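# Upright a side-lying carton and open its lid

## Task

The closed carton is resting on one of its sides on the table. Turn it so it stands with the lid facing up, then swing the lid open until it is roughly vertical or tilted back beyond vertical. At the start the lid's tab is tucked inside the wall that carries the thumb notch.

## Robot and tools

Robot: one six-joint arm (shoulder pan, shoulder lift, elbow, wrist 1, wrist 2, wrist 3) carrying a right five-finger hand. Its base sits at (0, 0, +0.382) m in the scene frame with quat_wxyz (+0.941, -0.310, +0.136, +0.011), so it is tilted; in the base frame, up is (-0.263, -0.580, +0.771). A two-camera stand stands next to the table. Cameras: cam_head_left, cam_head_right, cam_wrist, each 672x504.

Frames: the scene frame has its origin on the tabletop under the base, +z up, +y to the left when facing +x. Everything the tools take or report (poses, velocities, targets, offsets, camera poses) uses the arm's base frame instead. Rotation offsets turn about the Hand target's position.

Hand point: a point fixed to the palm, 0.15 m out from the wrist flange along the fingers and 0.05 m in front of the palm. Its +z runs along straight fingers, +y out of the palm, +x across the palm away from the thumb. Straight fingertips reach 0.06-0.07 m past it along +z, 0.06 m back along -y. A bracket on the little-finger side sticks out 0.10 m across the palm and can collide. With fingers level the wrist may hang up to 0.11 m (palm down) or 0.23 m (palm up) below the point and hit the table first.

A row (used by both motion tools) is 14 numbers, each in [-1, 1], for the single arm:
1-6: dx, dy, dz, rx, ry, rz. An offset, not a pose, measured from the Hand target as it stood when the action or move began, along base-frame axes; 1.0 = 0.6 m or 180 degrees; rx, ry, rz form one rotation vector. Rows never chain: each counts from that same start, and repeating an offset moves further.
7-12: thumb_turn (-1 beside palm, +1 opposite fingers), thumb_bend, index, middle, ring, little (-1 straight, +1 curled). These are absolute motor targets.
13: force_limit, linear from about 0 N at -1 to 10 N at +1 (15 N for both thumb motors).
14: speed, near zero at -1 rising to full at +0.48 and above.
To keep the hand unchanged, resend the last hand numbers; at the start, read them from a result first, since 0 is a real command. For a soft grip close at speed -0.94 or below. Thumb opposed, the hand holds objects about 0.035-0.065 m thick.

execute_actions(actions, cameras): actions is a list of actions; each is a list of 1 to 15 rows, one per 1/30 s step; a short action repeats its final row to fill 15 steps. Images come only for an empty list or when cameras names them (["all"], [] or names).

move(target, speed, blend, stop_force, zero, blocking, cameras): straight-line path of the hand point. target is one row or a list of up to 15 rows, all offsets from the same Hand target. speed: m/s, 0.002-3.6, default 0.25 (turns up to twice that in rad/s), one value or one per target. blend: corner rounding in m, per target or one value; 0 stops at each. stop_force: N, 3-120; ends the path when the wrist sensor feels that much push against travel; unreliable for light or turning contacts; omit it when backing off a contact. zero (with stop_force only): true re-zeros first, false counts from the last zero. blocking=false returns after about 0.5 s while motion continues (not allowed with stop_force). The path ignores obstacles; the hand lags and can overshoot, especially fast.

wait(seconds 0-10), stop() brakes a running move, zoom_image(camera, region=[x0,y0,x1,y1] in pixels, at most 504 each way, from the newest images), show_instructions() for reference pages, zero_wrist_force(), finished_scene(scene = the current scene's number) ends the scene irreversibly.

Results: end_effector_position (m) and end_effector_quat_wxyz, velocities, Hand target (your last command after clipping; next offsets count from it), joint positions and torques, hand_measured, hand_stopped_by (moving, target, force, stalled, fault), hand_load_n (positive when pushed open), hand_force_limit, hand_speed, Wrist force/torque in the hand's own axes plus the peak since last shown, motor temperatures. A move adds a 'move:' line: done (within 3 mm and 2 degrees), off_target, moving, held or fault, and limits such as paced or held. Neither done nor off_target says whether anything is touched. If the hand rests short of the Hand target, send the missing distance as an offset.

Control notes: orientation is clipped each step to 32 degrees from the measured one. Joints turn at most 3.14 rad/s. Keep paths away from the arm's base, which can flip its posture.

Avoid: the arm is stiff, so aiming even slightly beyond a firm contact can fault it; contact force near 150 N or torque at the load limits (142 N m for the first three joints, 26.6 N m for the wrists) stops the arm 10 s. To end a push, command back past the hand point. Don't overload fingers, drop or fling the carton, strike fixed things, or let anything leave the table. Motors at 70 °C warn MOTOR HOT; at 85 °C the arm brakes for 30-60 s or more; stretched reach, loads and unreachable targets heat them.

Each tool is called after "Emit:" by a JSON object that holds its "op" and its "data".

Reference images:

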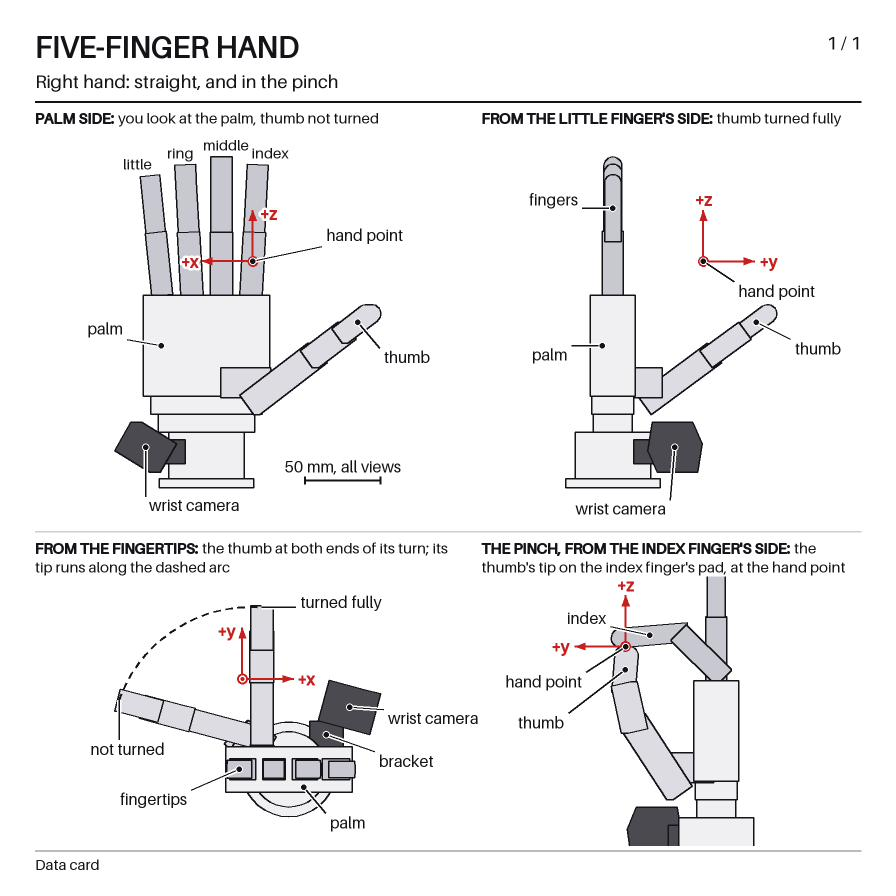

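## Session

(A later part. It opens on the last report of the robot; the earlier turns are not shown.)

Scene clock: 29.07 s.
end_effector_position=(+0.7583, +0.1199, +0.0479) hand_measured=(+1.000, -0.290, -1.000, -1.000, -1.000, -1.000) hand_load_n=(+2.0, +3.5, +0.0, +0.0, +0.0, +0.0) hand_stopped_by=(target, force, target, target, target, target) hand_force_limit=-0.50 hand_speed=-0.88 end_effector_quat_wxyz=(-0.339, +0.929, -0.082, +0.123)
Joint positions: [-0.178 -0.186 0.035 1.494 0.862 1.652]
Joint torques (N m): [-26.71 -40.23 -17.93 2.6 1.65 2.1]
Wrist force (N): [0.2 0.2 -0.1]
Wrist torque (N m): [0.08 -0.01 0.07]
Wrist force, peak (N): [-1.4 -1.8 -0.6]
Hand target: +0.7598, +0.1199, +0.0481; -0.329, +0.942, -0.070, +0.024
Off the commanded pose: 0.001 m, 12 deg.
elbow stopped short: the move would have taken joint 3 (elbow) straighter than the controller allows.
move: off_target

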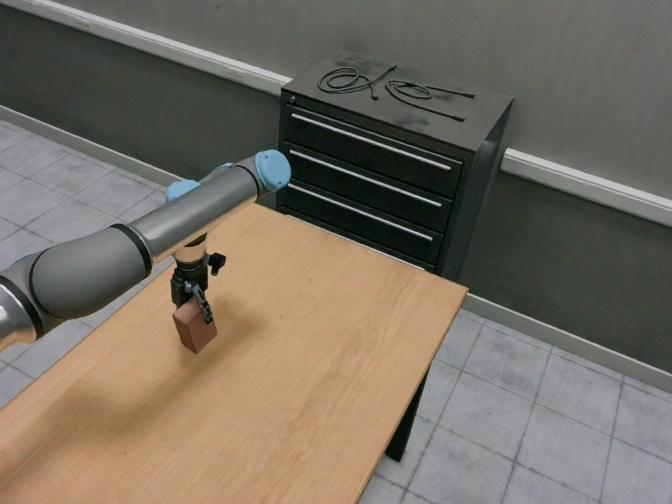

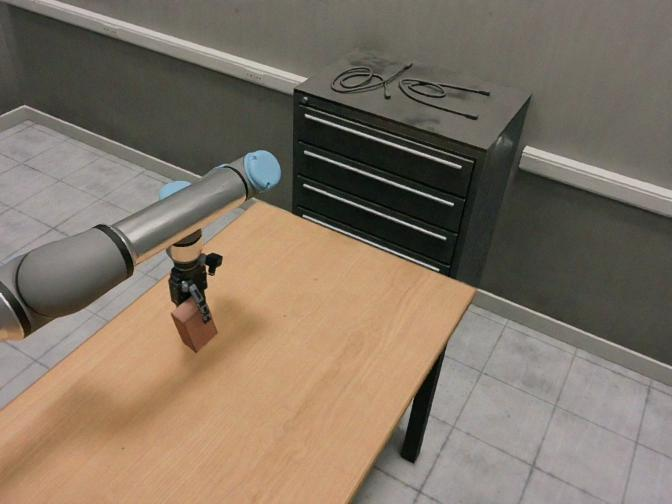

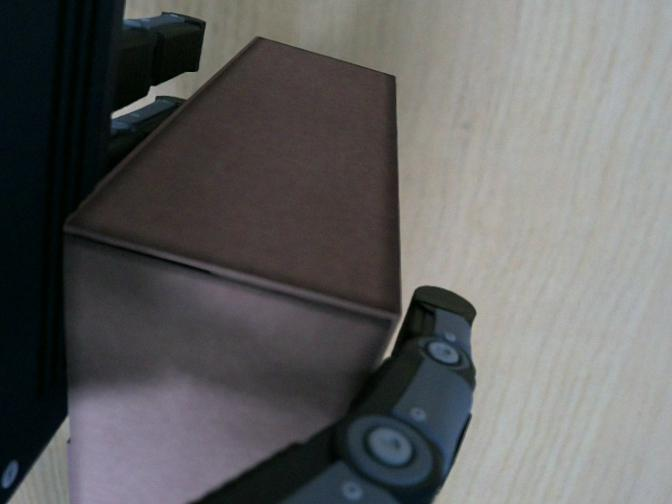

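Emit:
{"op": "move", "data": {"target": [-0.2343,-0.0545,-0.1209,0,0,0,1,0.5,-1,-1,-1,-1,-0.5,-0.88], "speed": 0.2, "cameras": ["all"]}}

Emit:
{"op": "zoom_image", "data": {"camera": "cam_head_left", "region": [100, 220, 300, 420]}}

Scene clock: 30.67 s.
end_effector_position=(+0.6193, +0.0871, -0.0243) hand_measured=(+1.000, -0.290, -1.000, -1.000, -1.000, -1.000) hand_load_n=(+2.0, +3.5, +0.0, +0.0, +0.0, +0.0) hand_stopped_by=(target, force, target, target, target, target) hand_force_limit=-0.50 hand_speed=-0.88 end_effector_quat_wxyz=(-0.329, +0.942, -0.070, +0.024)
Joint positions: [-0.251 -0.523 0.982 1.194 0.903 1.439]
Joint torques (N m): [-23.96 -32.8 -2.72 4.46 -1.63 0.41]
Wrist force (N): [0.3 0.4 0.0]
Wrist torque (N m): [0.10 -0.04 0.06]
Wrist force, peak (N): [-0.8 1.5 0.4]
Hand target: +0.6192, +0.0872, -0.0244; -0.329, +0.942, -0.070, +0.024
Off the commanded pose: 0.000 m, 0 deg.
move: done

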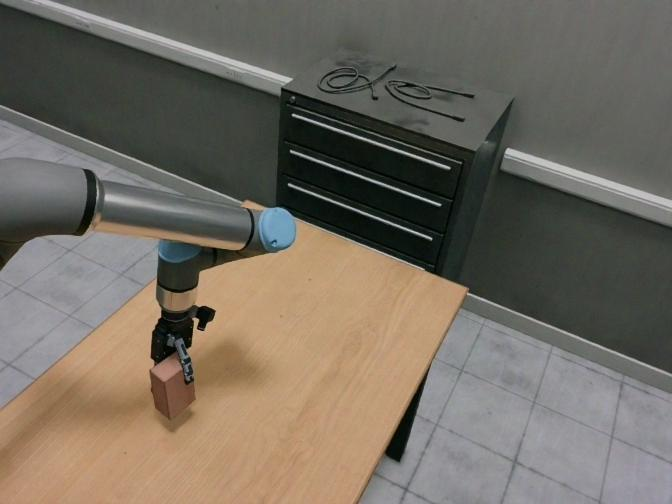

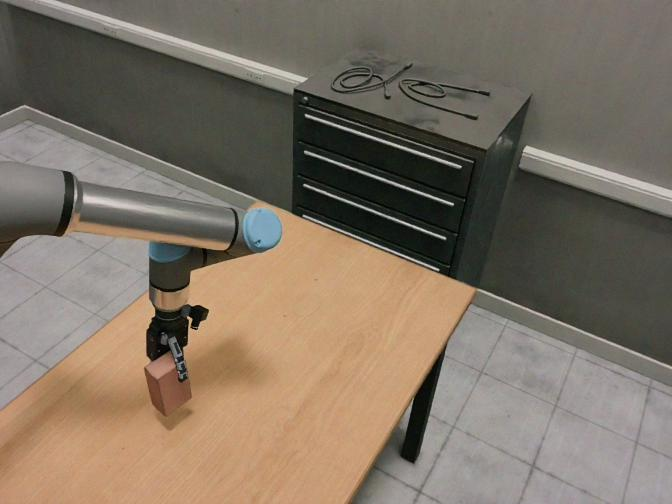

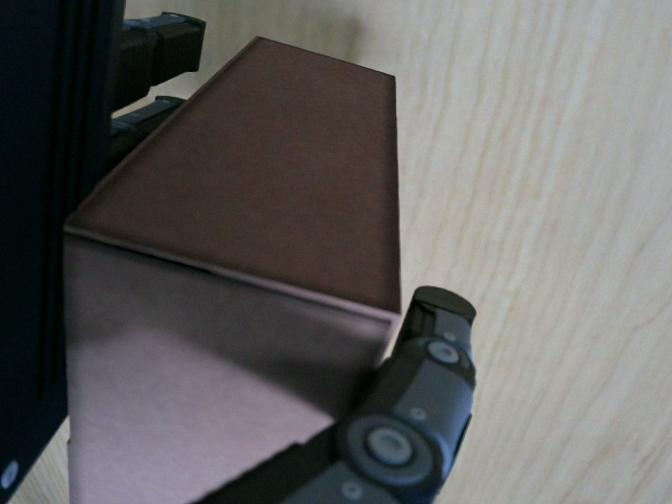

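Scaled by 2.520.

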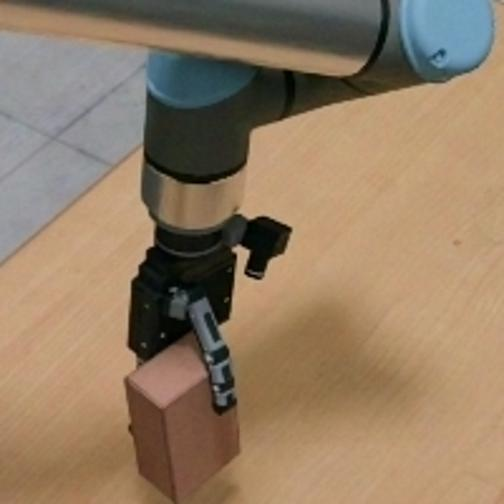

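Emit:
{"op": "move", "data": {"target": [0.021,0.0464,-0.0617,0,0,0,1,0.5,-1,-1,-1,-1,-0.5,-0.88], "speed": 0.12, "cameras": ["cam_head_left", "cam_head_right"]}}

Emit:
{"op": "zoom_image", "data": {"camera": "cam_head_left", "region": [100, 250, 280, 450]}}

Emit:
{"op": "move", "data": {"target": [0.0131,0.029,-0.0385,0,0,0,1,0.5,-1,-1,-1,-1,-0.5,-0.88], "speed": 0.015, "stop_force": 3, "cameras": ["all"]}}

Emit:
{"op": "zoom_image", "data": {"camera": "cam_head_left", "region": [100, 250, 280, 450]}}

Scene clock: 31.73 s.
end_effector_position=(+0.6319, +0.1151, -0.0614) hand_measured=(+1.000, -0.290, -1.000, -1.000, -1.000, -1.000) hand_load_n=(+2.0, +3.0, +0.0, +0.5, +0.0, +0.0) hand_stopped_by=(target, force, target, target, target, target) hand_force_limit=-0.50 hand_speed=-0.88 end_effector_quat_wxyz=(-0.329, +0.942, -0.070, +0.024) end_effector_velocity=(-0.001, -0.001, +0.002) end_effector_angular_velocity=(+0.000, -0.001, +0.002)
Joint positions: [-0.203 -0.447 0.92 1.143 0.9 1.5]
Joint velocities: [-0.002 -0.004 0.005 0.002 0 -0.005]
Joint torques (N m): [-36.34 -52.97 -0.54 4.16 0.67 -2.63]
Wrist force (N): [0.4 0.2 -0.1]
Wrist torque (N m): [0.07 -0.05 0.19]
Wrist force, peak (N): [0.2 0.6 -1.2]
Hand target: +0.6318, +0.1150, -0.0614; -0.329, +0.942, -0.070, +0.024
Off the commanded pose: 0.000 m, 0 deg.
move: done
Images, in order (width x height): cam_head_left 672x504, cam_head_right 672x504.

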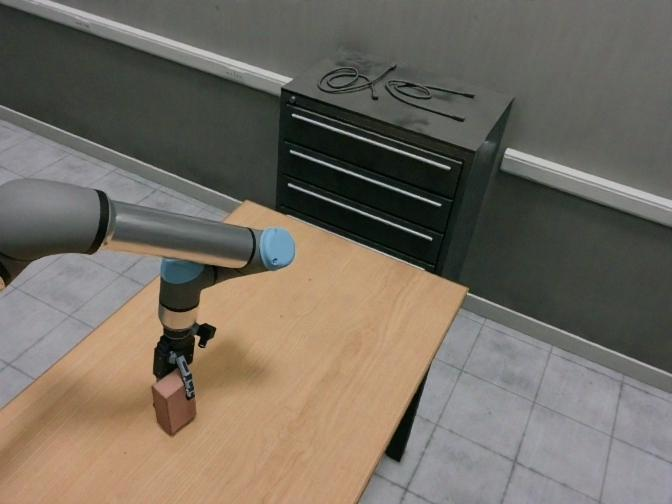

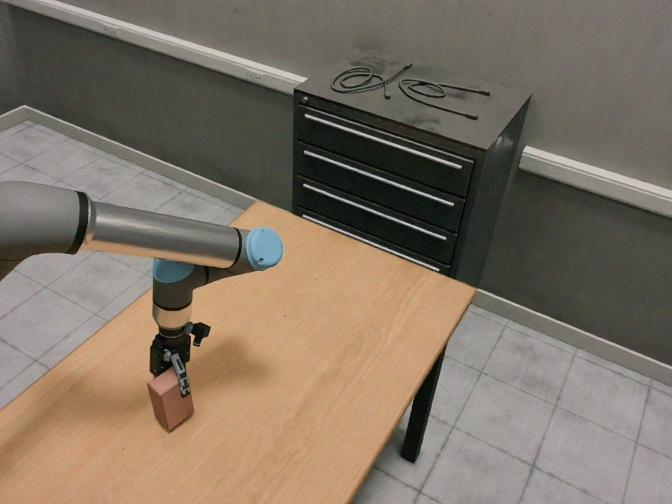

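Scaled by 2.520.

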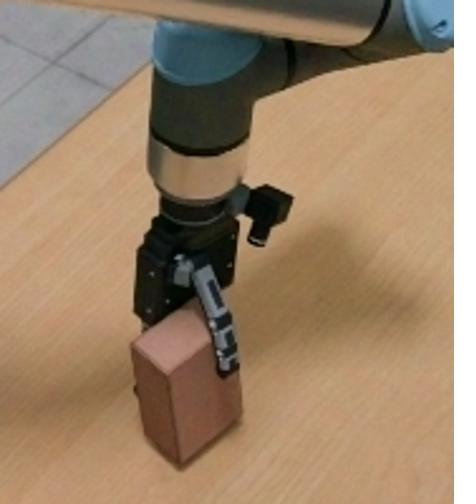

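Scene clock: 33.80 s.
end_effector_position=(+0.6360, +0.1242, -0.0736) hand_measured=(+1.000, -0.290, -1.000, -1.000, -1.000, -1.000) hand_load_n=(+2.0, +4.0, +0.0, +0.0, +0.0, +0.0) hand_stopped_by=(target, force, target, target, target, target) hand_force_limit=-0.50 hand_speed=-0.88 end_effector_quat_wxyz=(-0.329, +0.942, -0.070, +0.024)
Joint positions: [-0.187 -0.42 0.896 1.128 0.9 1.519]
Joint torques (N m): [-35.3 -51.76 -1.02 4.12 0.12 -2.33]
Wrist force (N): [0.3 0.5 -0.1]
Wrist torque (N m): [0.11 -0.04 0.14]
Wrist force, peak (N): [-0.5 1.3 -4.3]
Hand target: +0.6360, +0.1242, -0.0737; -0.329, +0.942, -0.070, +0.024 (not the last commanded pose)
Off the commanded pose: 0.014 m, 0 deg.
move: contact

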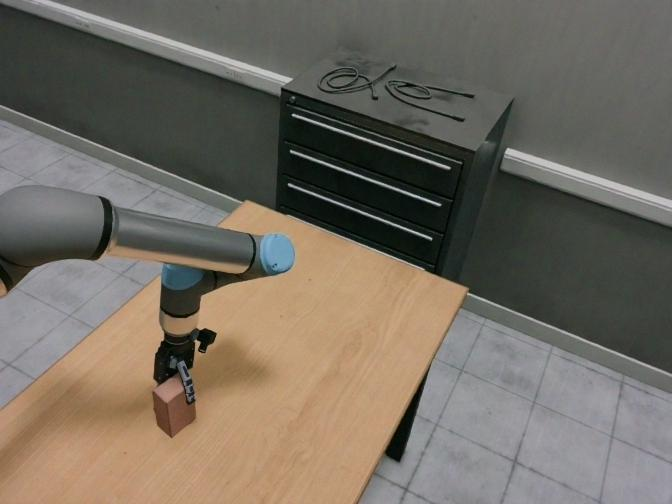

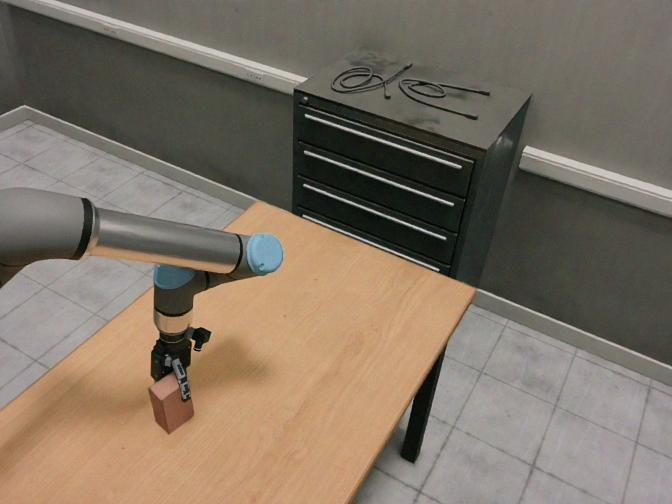

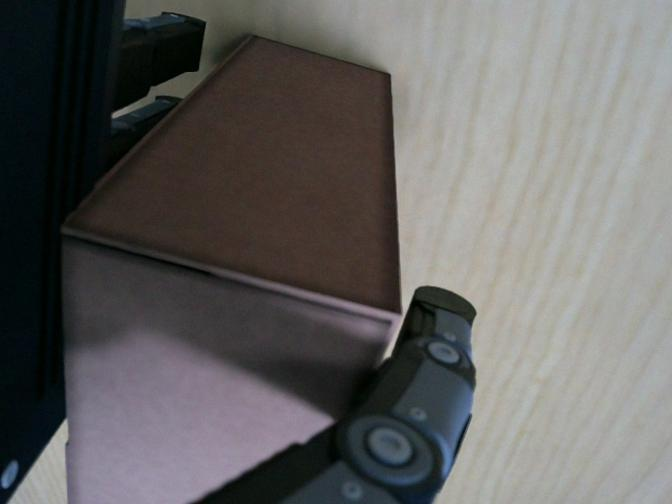

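Scaled by 2.520.

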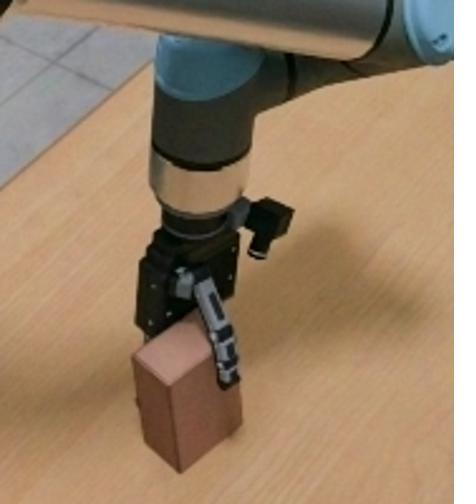

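Emit:
{"op": "move", "data": {"target": [[0,0,0,0,0,0,1,-1,-1,-1,-1,-1,-0.5,-0.6],[0.0029,0.0193,0.0156,0,0,0,1,-1,-1,-1,-1,-1,-0.5,-0.6],[-0.054,-0.1065,0.1826,0,0,0,1,-1,-1,-1,-1,-1,-0.5,-0.6]], "speed": [0.1,0.04,0.15], "cameras": ["all"]}}

Emit:
{"op": "zoom_image", "data": {"camera": "cam_head_left", "region": [100, 300, 260, 460]}}

Scene clock: 37.70 s.
end_effector_position=(+0.6035, +0.0603, +0.0358) hand_measured=(+1.000, -1.000, -1.000, -1.000, -1.000, -1.000) hand_load_n=(+0.0, +0.0, +0.0, +0.0, +0.0, +0.0) hand_stopped_by=(target, target, target, target, target, target) hand_force_limit=-0.50 hand_speed=-0.60 end_effector_quat_wxyz=(-0.329, +0.942, -0.070, +0.024)
Joint positions: [-0.3 -0.626 1.03 1.288 0.909 1.377]
Joint torques (N m): [-29.4 -38.86 -22.61 1.07 -1.41 1.89]
Wrist force (N): [0.2 0.5 -0.2]
Wrist torque (N m): [0.12 -0.03 0.06]
Wrist force, peak (N): [-0.2 0.5 -1.6]
Hand target: +0.6036, +0.0603, +0.0359; -0.329, +0.942, -0.070, +0.024
Off the commanded pose: 0.000 m, 0 deg.
move: done

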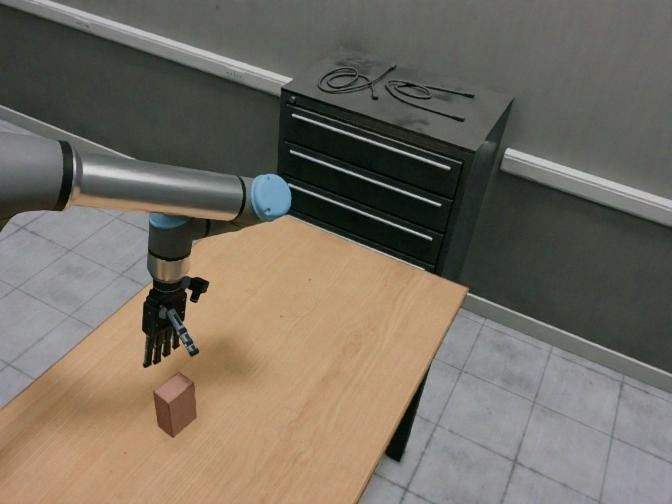

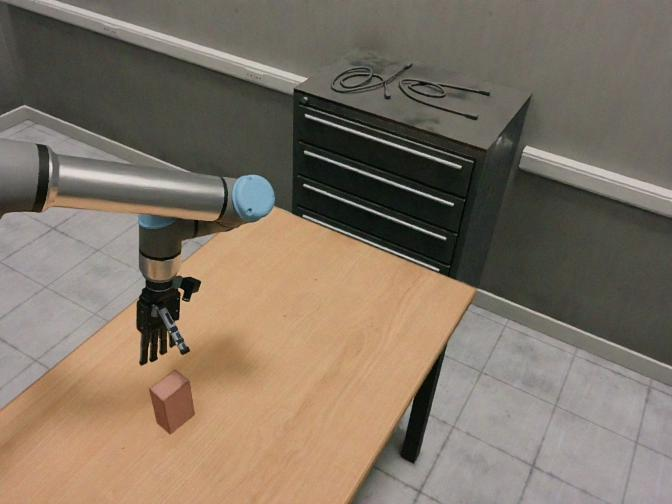

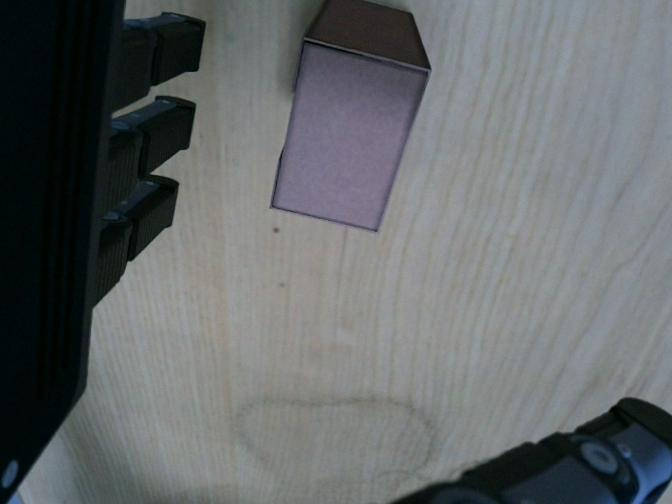

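Scaled by 3.150.

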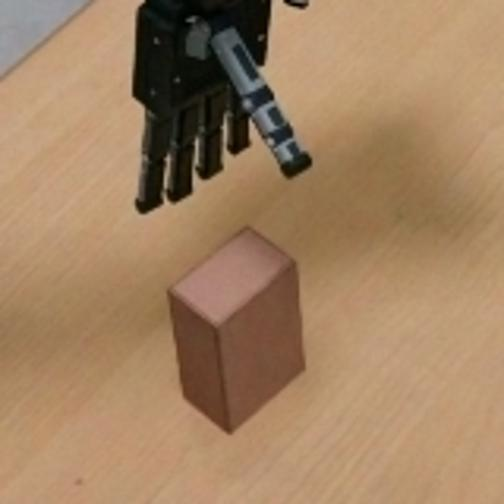

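Emit:
{"op": "move", "data": {"target": [-0.0098,0.0698,-0.0069,0.2709,-0.0978,-0.0107,1,-1,-0.04,-1,-0.04,-1,-0.5,0], "speed": 0.3, "cameras": ["all"]}}

Emit:
{"op": "zoom_image", "data": {"camera": "cam_head_left", "region": [100, 280, 260, 440]}}

Emit:
{"op": "zoom_image", "data": {"camera": "cam_head_right", "region": [100, 280, 260, 440]}}

Scene clock: 42.43 s.
end_effector_position=(+0.5976, +0.1022, +0.0317) hand_measured=(+1.000, -1.000, -0.040, -1.000, -0.040, -1.000) hand_load_n=(+0.0, -0.5, +0.0, +0.0, +0.0, +0.0) hand_stopped_by=(target, target, target, target, target, target) hand_force_limit=-0.50 hand_speed=0.00 end_effector_quat_wxyz=(+0.693, -0.707, +0.039, -0.138)
Joint positions: [-0.489 -0.447 1.548 2.031 0.238 -0.132]
Joint torques (N m): [-26.67 -32.24 -20.2 1.83 -1.45 -1.87]
Wrist force (N): [0.3 0.3 0.3]
Wrist torque (N m): [0.14 -0.02 0.11]
Wrist force, peak (N): [0.2 1.1 0.2]
Hand target: +0.5977, +0.1022, +0.0318; +0.693, -0.707, +0.039, -0.138
Off the commanded pose: 0.000 m, 0 deg.
move: done

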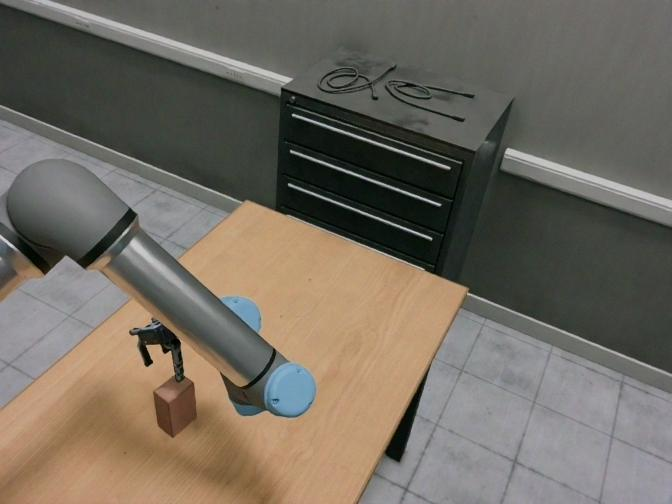

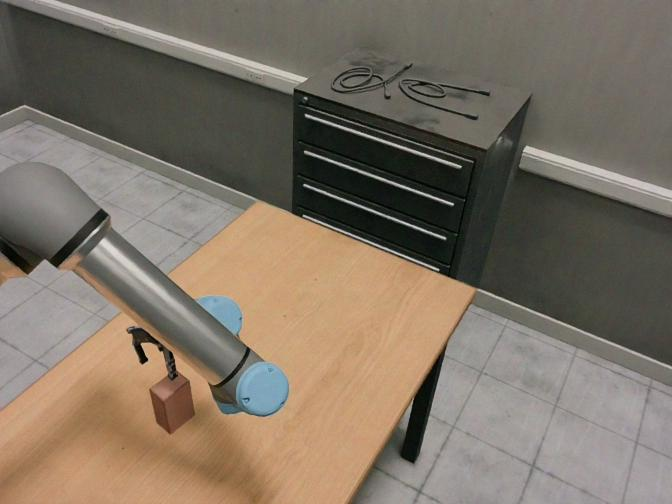

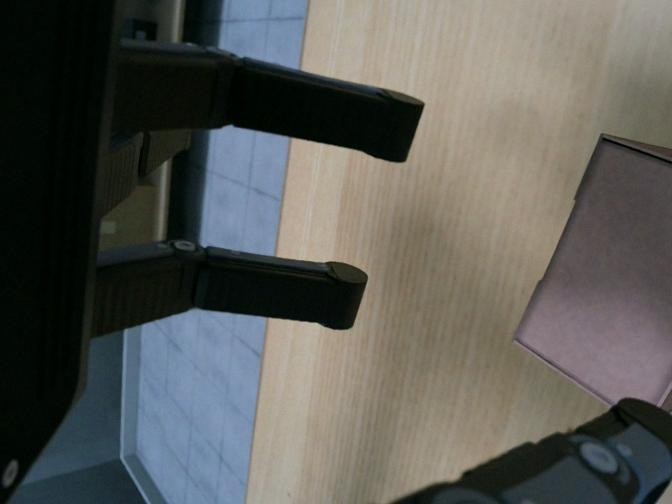

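Scaled by 3.150.

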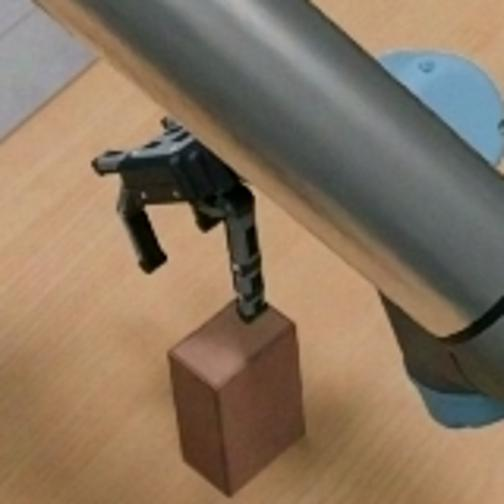

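Scaled by 3.150.

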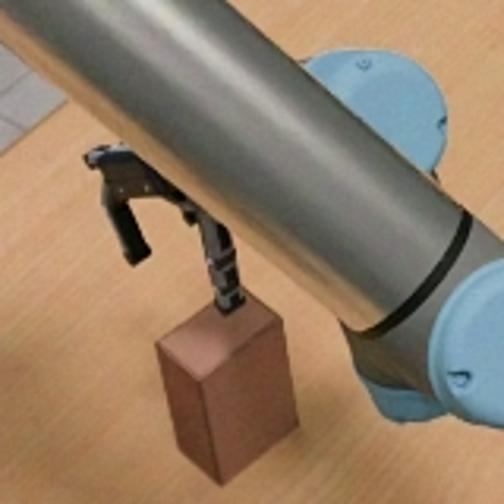

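Emit:
{"op": "move", "data": {"target": [0.0132,0.037,-0.0542,0,0,0,1,-1,-0.04,-1,-0.04,-1,-0.5,0], "speed": 0.15, "cameras": ["all"]}}

Emit:
{"op": "zoom_image", "data": {"camera": "cam_head_left", "region": [100, 300, 240, 440]}}

Emit:
{"op": "zoom_image", "data": {"camera": "cam_head_right", "region": [100, 300, 240, 440]}}

Scene clock: 44.70 s.
end_effector_position=(+0.6057, +0.1244, -0.0008) hand_measured=(+1.000, -1.000, -0.040, -1.000, -0.040, -1.000) hand_load_n=(+0.0, +0.0, +0.0, +0.0, +0.0, +0.0) hand_stopped_by=(target, target, target, target, target, target) hand_force_limit=-0.50 hand_speed=0.00 end_effector_quat_wxyz=(+0.693, -0.707, +0.039, -0.138)
Joint positions: [-0.448 -0.375 1.503 2.002 0.196 -0.129]
Joint torques (N m): [-34.38 -46.54 2.1 2.91 2.82 1.92]
Wrist force (N): [0.4 0.3 0.2]
Wrist torque (N m): [0.16 -0.05 0.11]
Wrist force, peak (N): [0.1 1.4 0.7]
Hand target: +0.6056, +0.1244, -0.0008; +0.693, -0.707, +0.039, -0.138
Off the commanded pose: 0.000 m, 0 deg.
move: done

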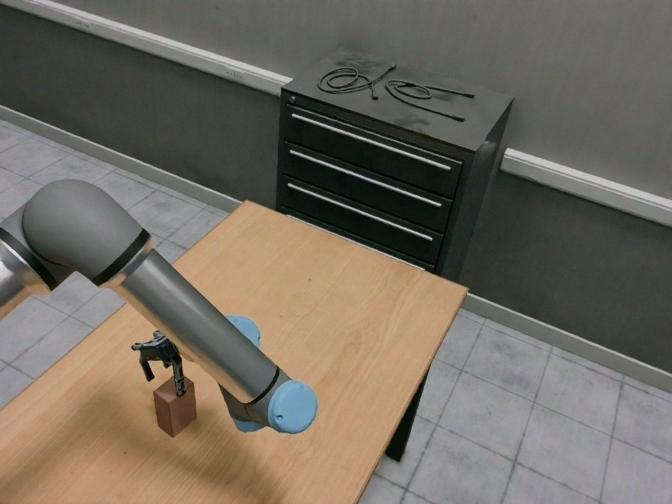

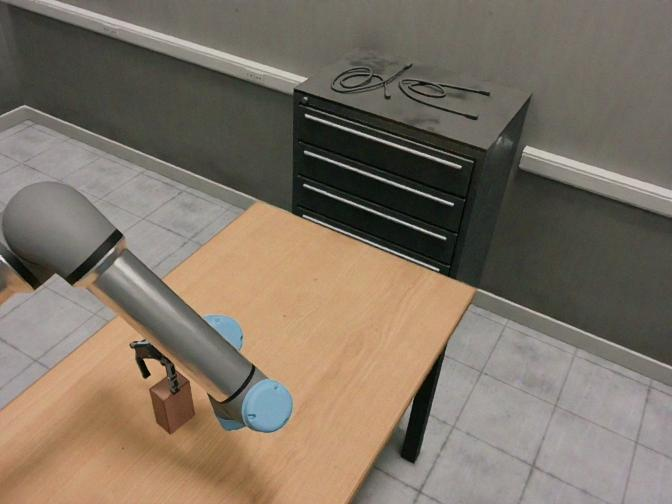

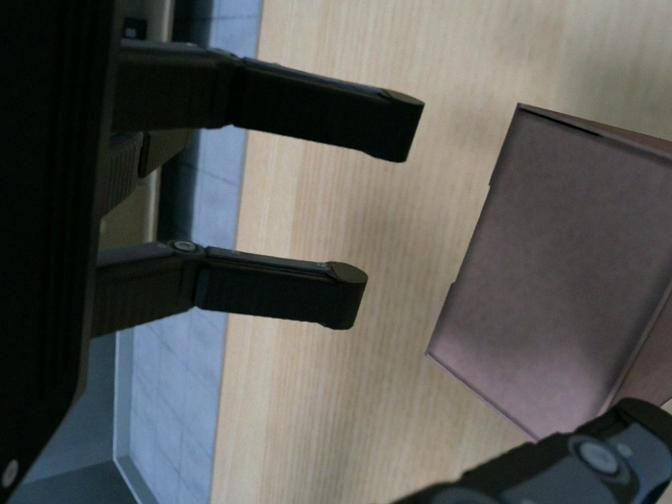

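Scaled by 3.600.

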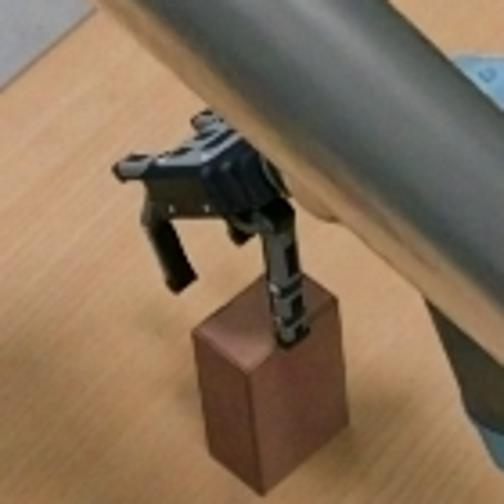

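Scaled by 3.600.

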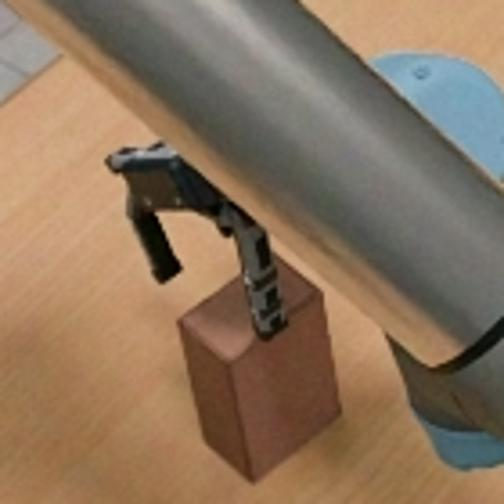

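Emit:
{"op": "move", "data": {"target": [0.0131,0.029,-0.0385,0,0,0,1,-1,-0.04,-1,-0.04,-1,-0.5,0], "speed": 0.05, "cameras": ["all"], "stop_force": 4}}

Emit:
{"op": "zoom_image", "data": {"camera": "cam_head_left", "region": [100, 300, 240, 440]}}

Emit:
{"op": "zoom_image", "data": {"camera": "cam_head_right", "region": [100, 300, 240, 440]}}

Scene clock: 46.67 s.
end_effector_position=(+0.6135, +0.1418, -0.0239) hand_measured=(+1.000, -1.000, -0.040, -1.000, -0.040, -1.000) hand_load_n=(+0.0, +0.0, +0.5, +0.0, +0.0, +0.0) hand_stopped_by=(target, target, target, target, target, target) hand_force_limit=-0.50 hand_speed=0.00 end_effector_quat_wxyz=(+0.693, -0.707, +0.039, -0.138)
Joint positions: [-0.414 -0.321 1.458 1.99 0.163 -0.127]
Joint torques (N m): [-36.28 -46.22 3.64 1.25 2.41 0.12]
Wrist force (N): [0.3 0.3 0.1]
Wrist torque (N m): [0.17 -0.01 0.10]
Wrist force, peak (N): [0.3 1.0 0.8]
Hand target: +0.6135, +0.1418, -0.0239; +0.693, -0.707, +0.039, -0.138
Off the commanded pose: 0.000 m, 0 deg.
move: done

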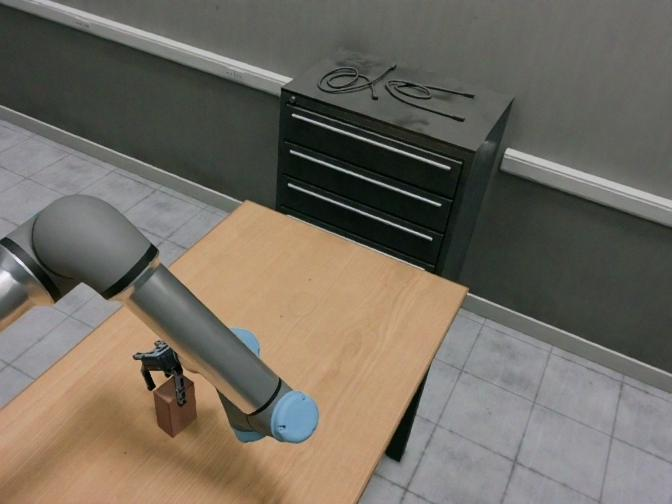

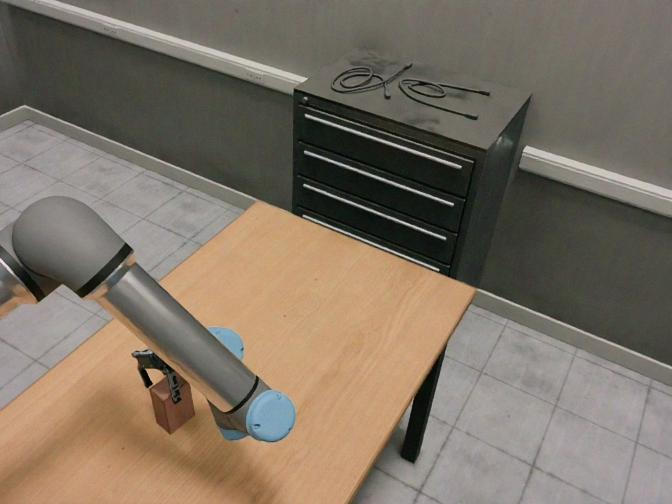

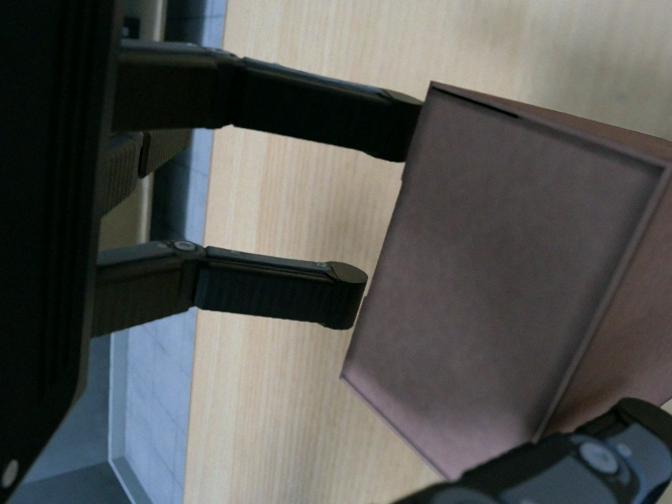

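Scaled by 3.600.

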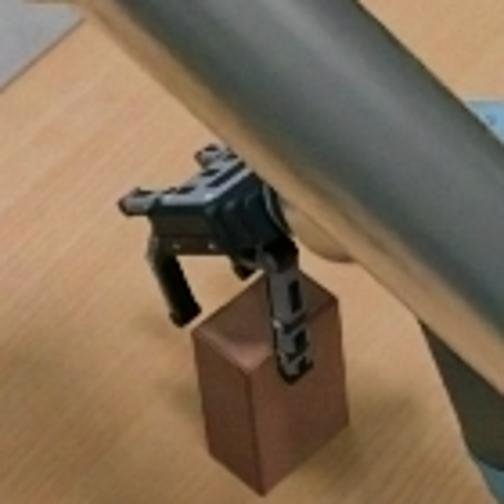

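Scaled by 3.600.

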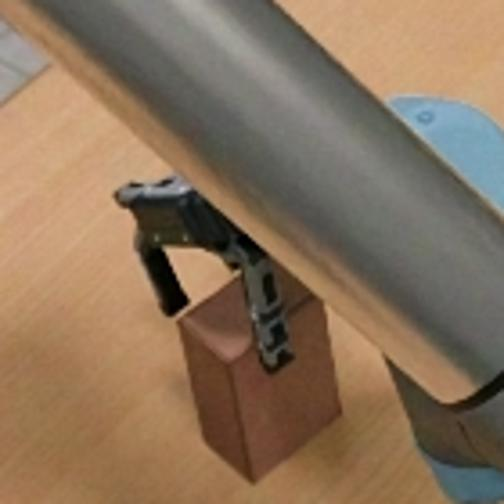

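Emit:
{"op": "move", "data": {"target": [0,0,0,0,0,0,1,-0.3,-0.04,-1,-0.04,-1,-0.7,-0.88], "cameras": ["all"]}}

Emit:
{"op": "zoom_image", "data": {"camera": "cam_head_left", "region": [100, 300, 240, 440]}}

Scene clock: 48.90 s.
end_effector_position=(+0.6135, +0.1418, -0.0239) hand_measured=(+1.000, -0.686, -0.040, -1.000, -0.040, -1.000) hand_load_n=(+0.0, +3.0, +2.5, +0.0, +0.5, +0.0) hand_stopped_by=(target, force, target, target, target, target) hand_force_limit=-0.70 hand_speed=-0.88 end_effector_quat_wxyz=(+0.693, -0.707, +0.039, -0.138)
Joint positions: [-0.414 -0.321 1.458 1.99 0.163 -0.127]
Joint torques (N m): [-35.04 -47.68 2.54 1.91 2.54 -2.03]
Wrist force (N): [0.4 0.2 0.2]
Wrist torque (N m): [0.18 -0.03 0.10]
Wrist force, peak (N): [0.3 0.6 0.4]
Hand target: +0.6135, +0.1418, -0.0239; +0.693, -0.707, +0.039, -0.138
Off the commanded pose: 0.000 m, 0 deg.
move: done

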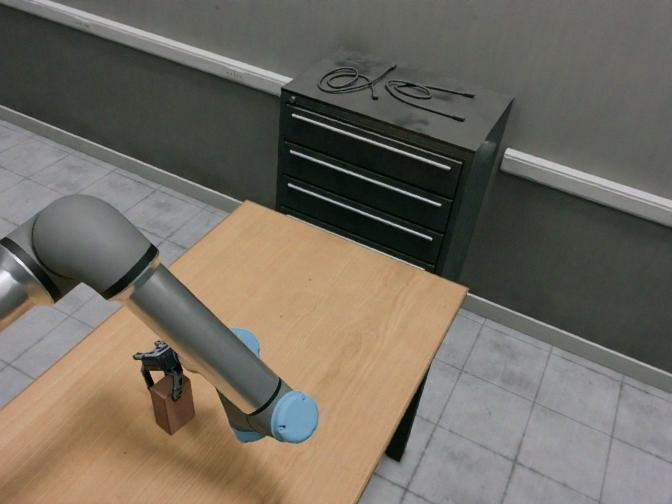

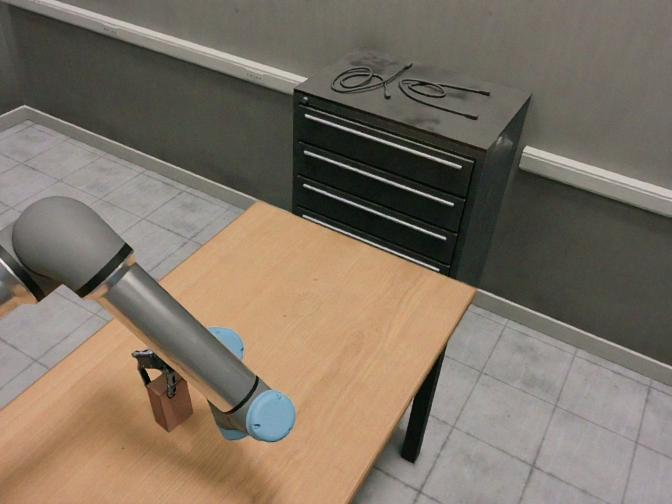

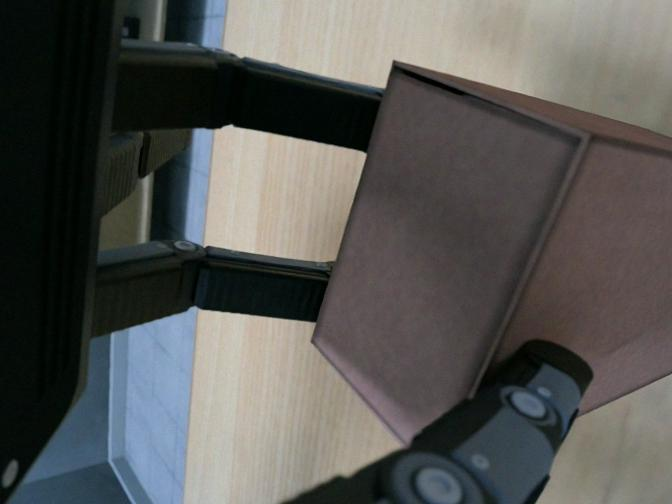

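Scaled by 3.600.

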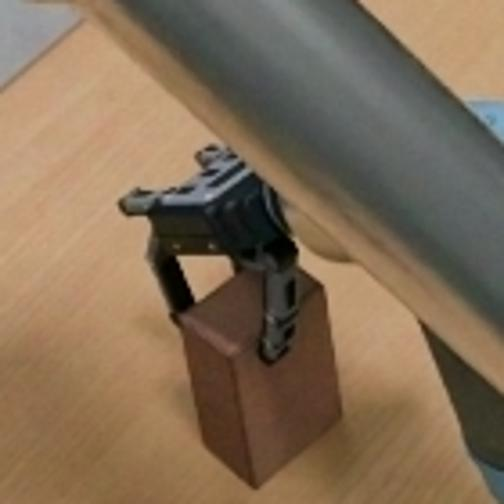

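Emit:
{"op": "move", "data": {"target": [0,0,0,0,0,0,1,-0.3,-0.04,-0.1,-0.04,-1,-0.6,-0.5], "cameras": ["cam_wrist"]}}

Emit:
{"op": "move", "data": {"target": [0,0,0,0,0,0,1,-0.3,-0.04,0.2,-0.04,-1,-0.6,-0.8], "cameras": ["all"]}}

Emit:
{"op": "zoom_image", "data": {"camera": "cam_head_left", "region": [100, 300, 240, 440]}}

Scene clock: 50.07 s.
end_effector_position=(+0.6135, +0.1418, -0.0239) hand_measured=(+1.000, -0.686, -0.040, -0.100, -0.040, -1.000) hand_load_n=(+0.0, +3.5, +2.5, +0.0, +1.0, +0.0) hand_stopped_by=(target, force, target, target, target, target) hand_force_limit=-0.60 hand_speed=-0.50 end_effector_quat_wxyz=(+0.693, -0.707, +0.039, -0.138)
Joint positions: [-0.414 -0.321 1.458 1.99 0.163 -0.127]
Joint torques (N m): [-35.4 -47.38 3.42 1.9 2.38 -1.99]
Wrist force (N): [0.2 0.1 0.1]
Wrist torque (N m): [0.16 -0.01 0.09]
Wrist force, peak (N): [0.3 0.4 0.3]
Hand target: +0.6135, +0.1418, -0.0239; +0.693, -0.707, +0.039, -0.138
Off the commanded pose: 0.000 m, 0 deg.
move: done
Images, in order (width x height): cam_wrist 672x504.

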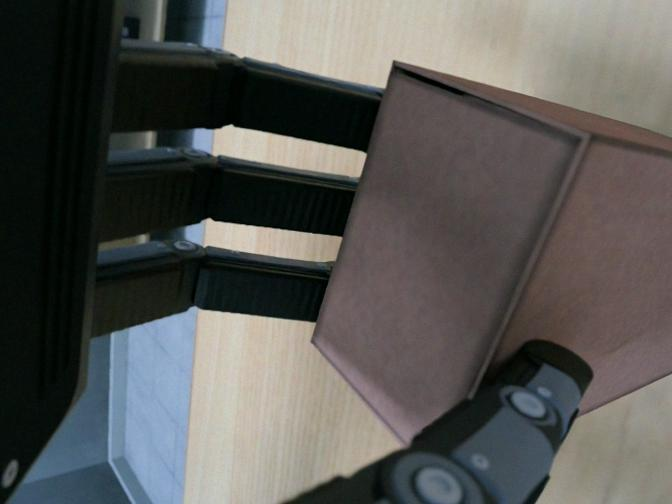

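Scene clock: 50.57 s.
end_effector_position=(+0.6135, +0.1418, -0.0239) hand_measured=(+1.000, -0.686, -0.040, -0.048, -0.040, -1.000) hand_load_n=(+1.0, +5.5, +0.5, +5.0, +0.0, +0.0) hand_stopped_by=(target, force, target, force, target, target) hand_force_limit=-0.60 hand_speed=-0.80 end_effector_quat_wxyz=(+0.693, -0.707, +0.039, -0.138)
Joint positions: [-0.414 -0.321 1.458 1.99 0.163 -0.127]
Joint torques (N m): [-35.52 -46 3.02 2.03 2.48 -2]
Wrist force (N): [0.1 0.2 0.3]
Wrist torque (N m): [0.14 0.01 0.09]
Wrist force, peak (N): [0.1 0.8 0.4]
Hand target: +0.6135, +0.1418, -0.0239; +0.693, -0.707, +0.039, -0.138
Off the commanded pose: 0.000 m, 0 deg.
move: done

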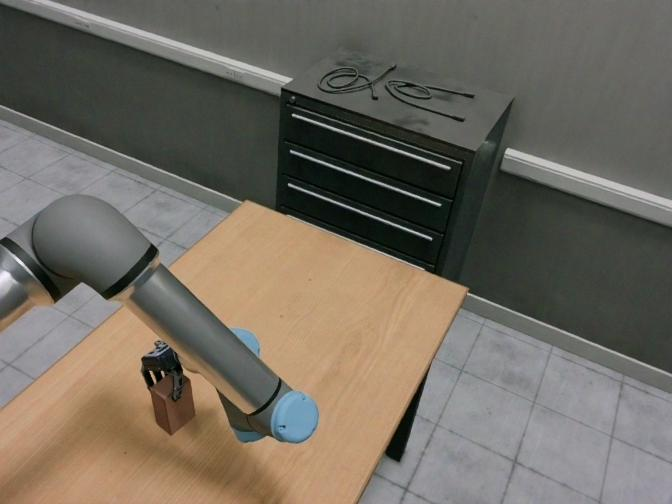

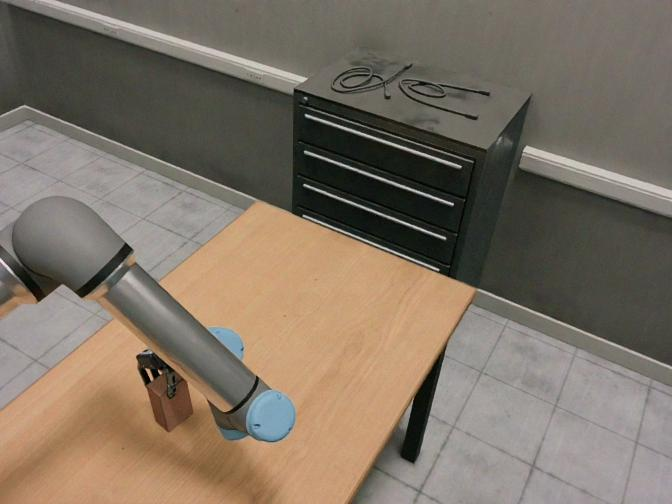

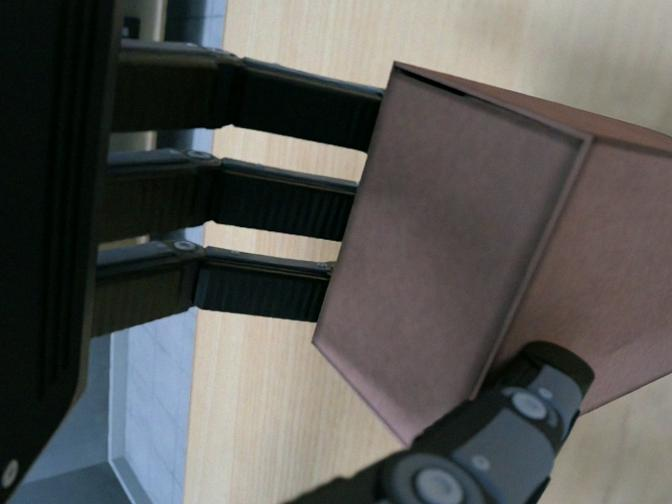

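Scaled by 3.600.

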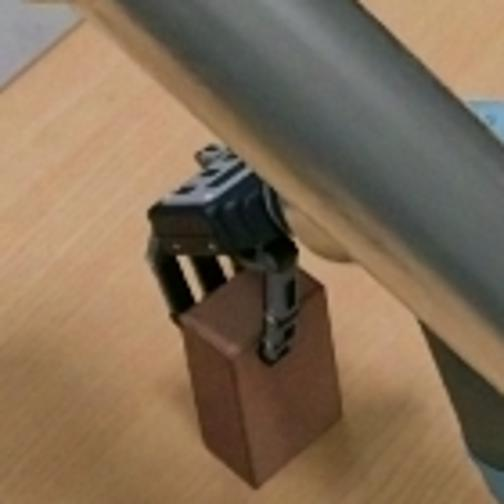

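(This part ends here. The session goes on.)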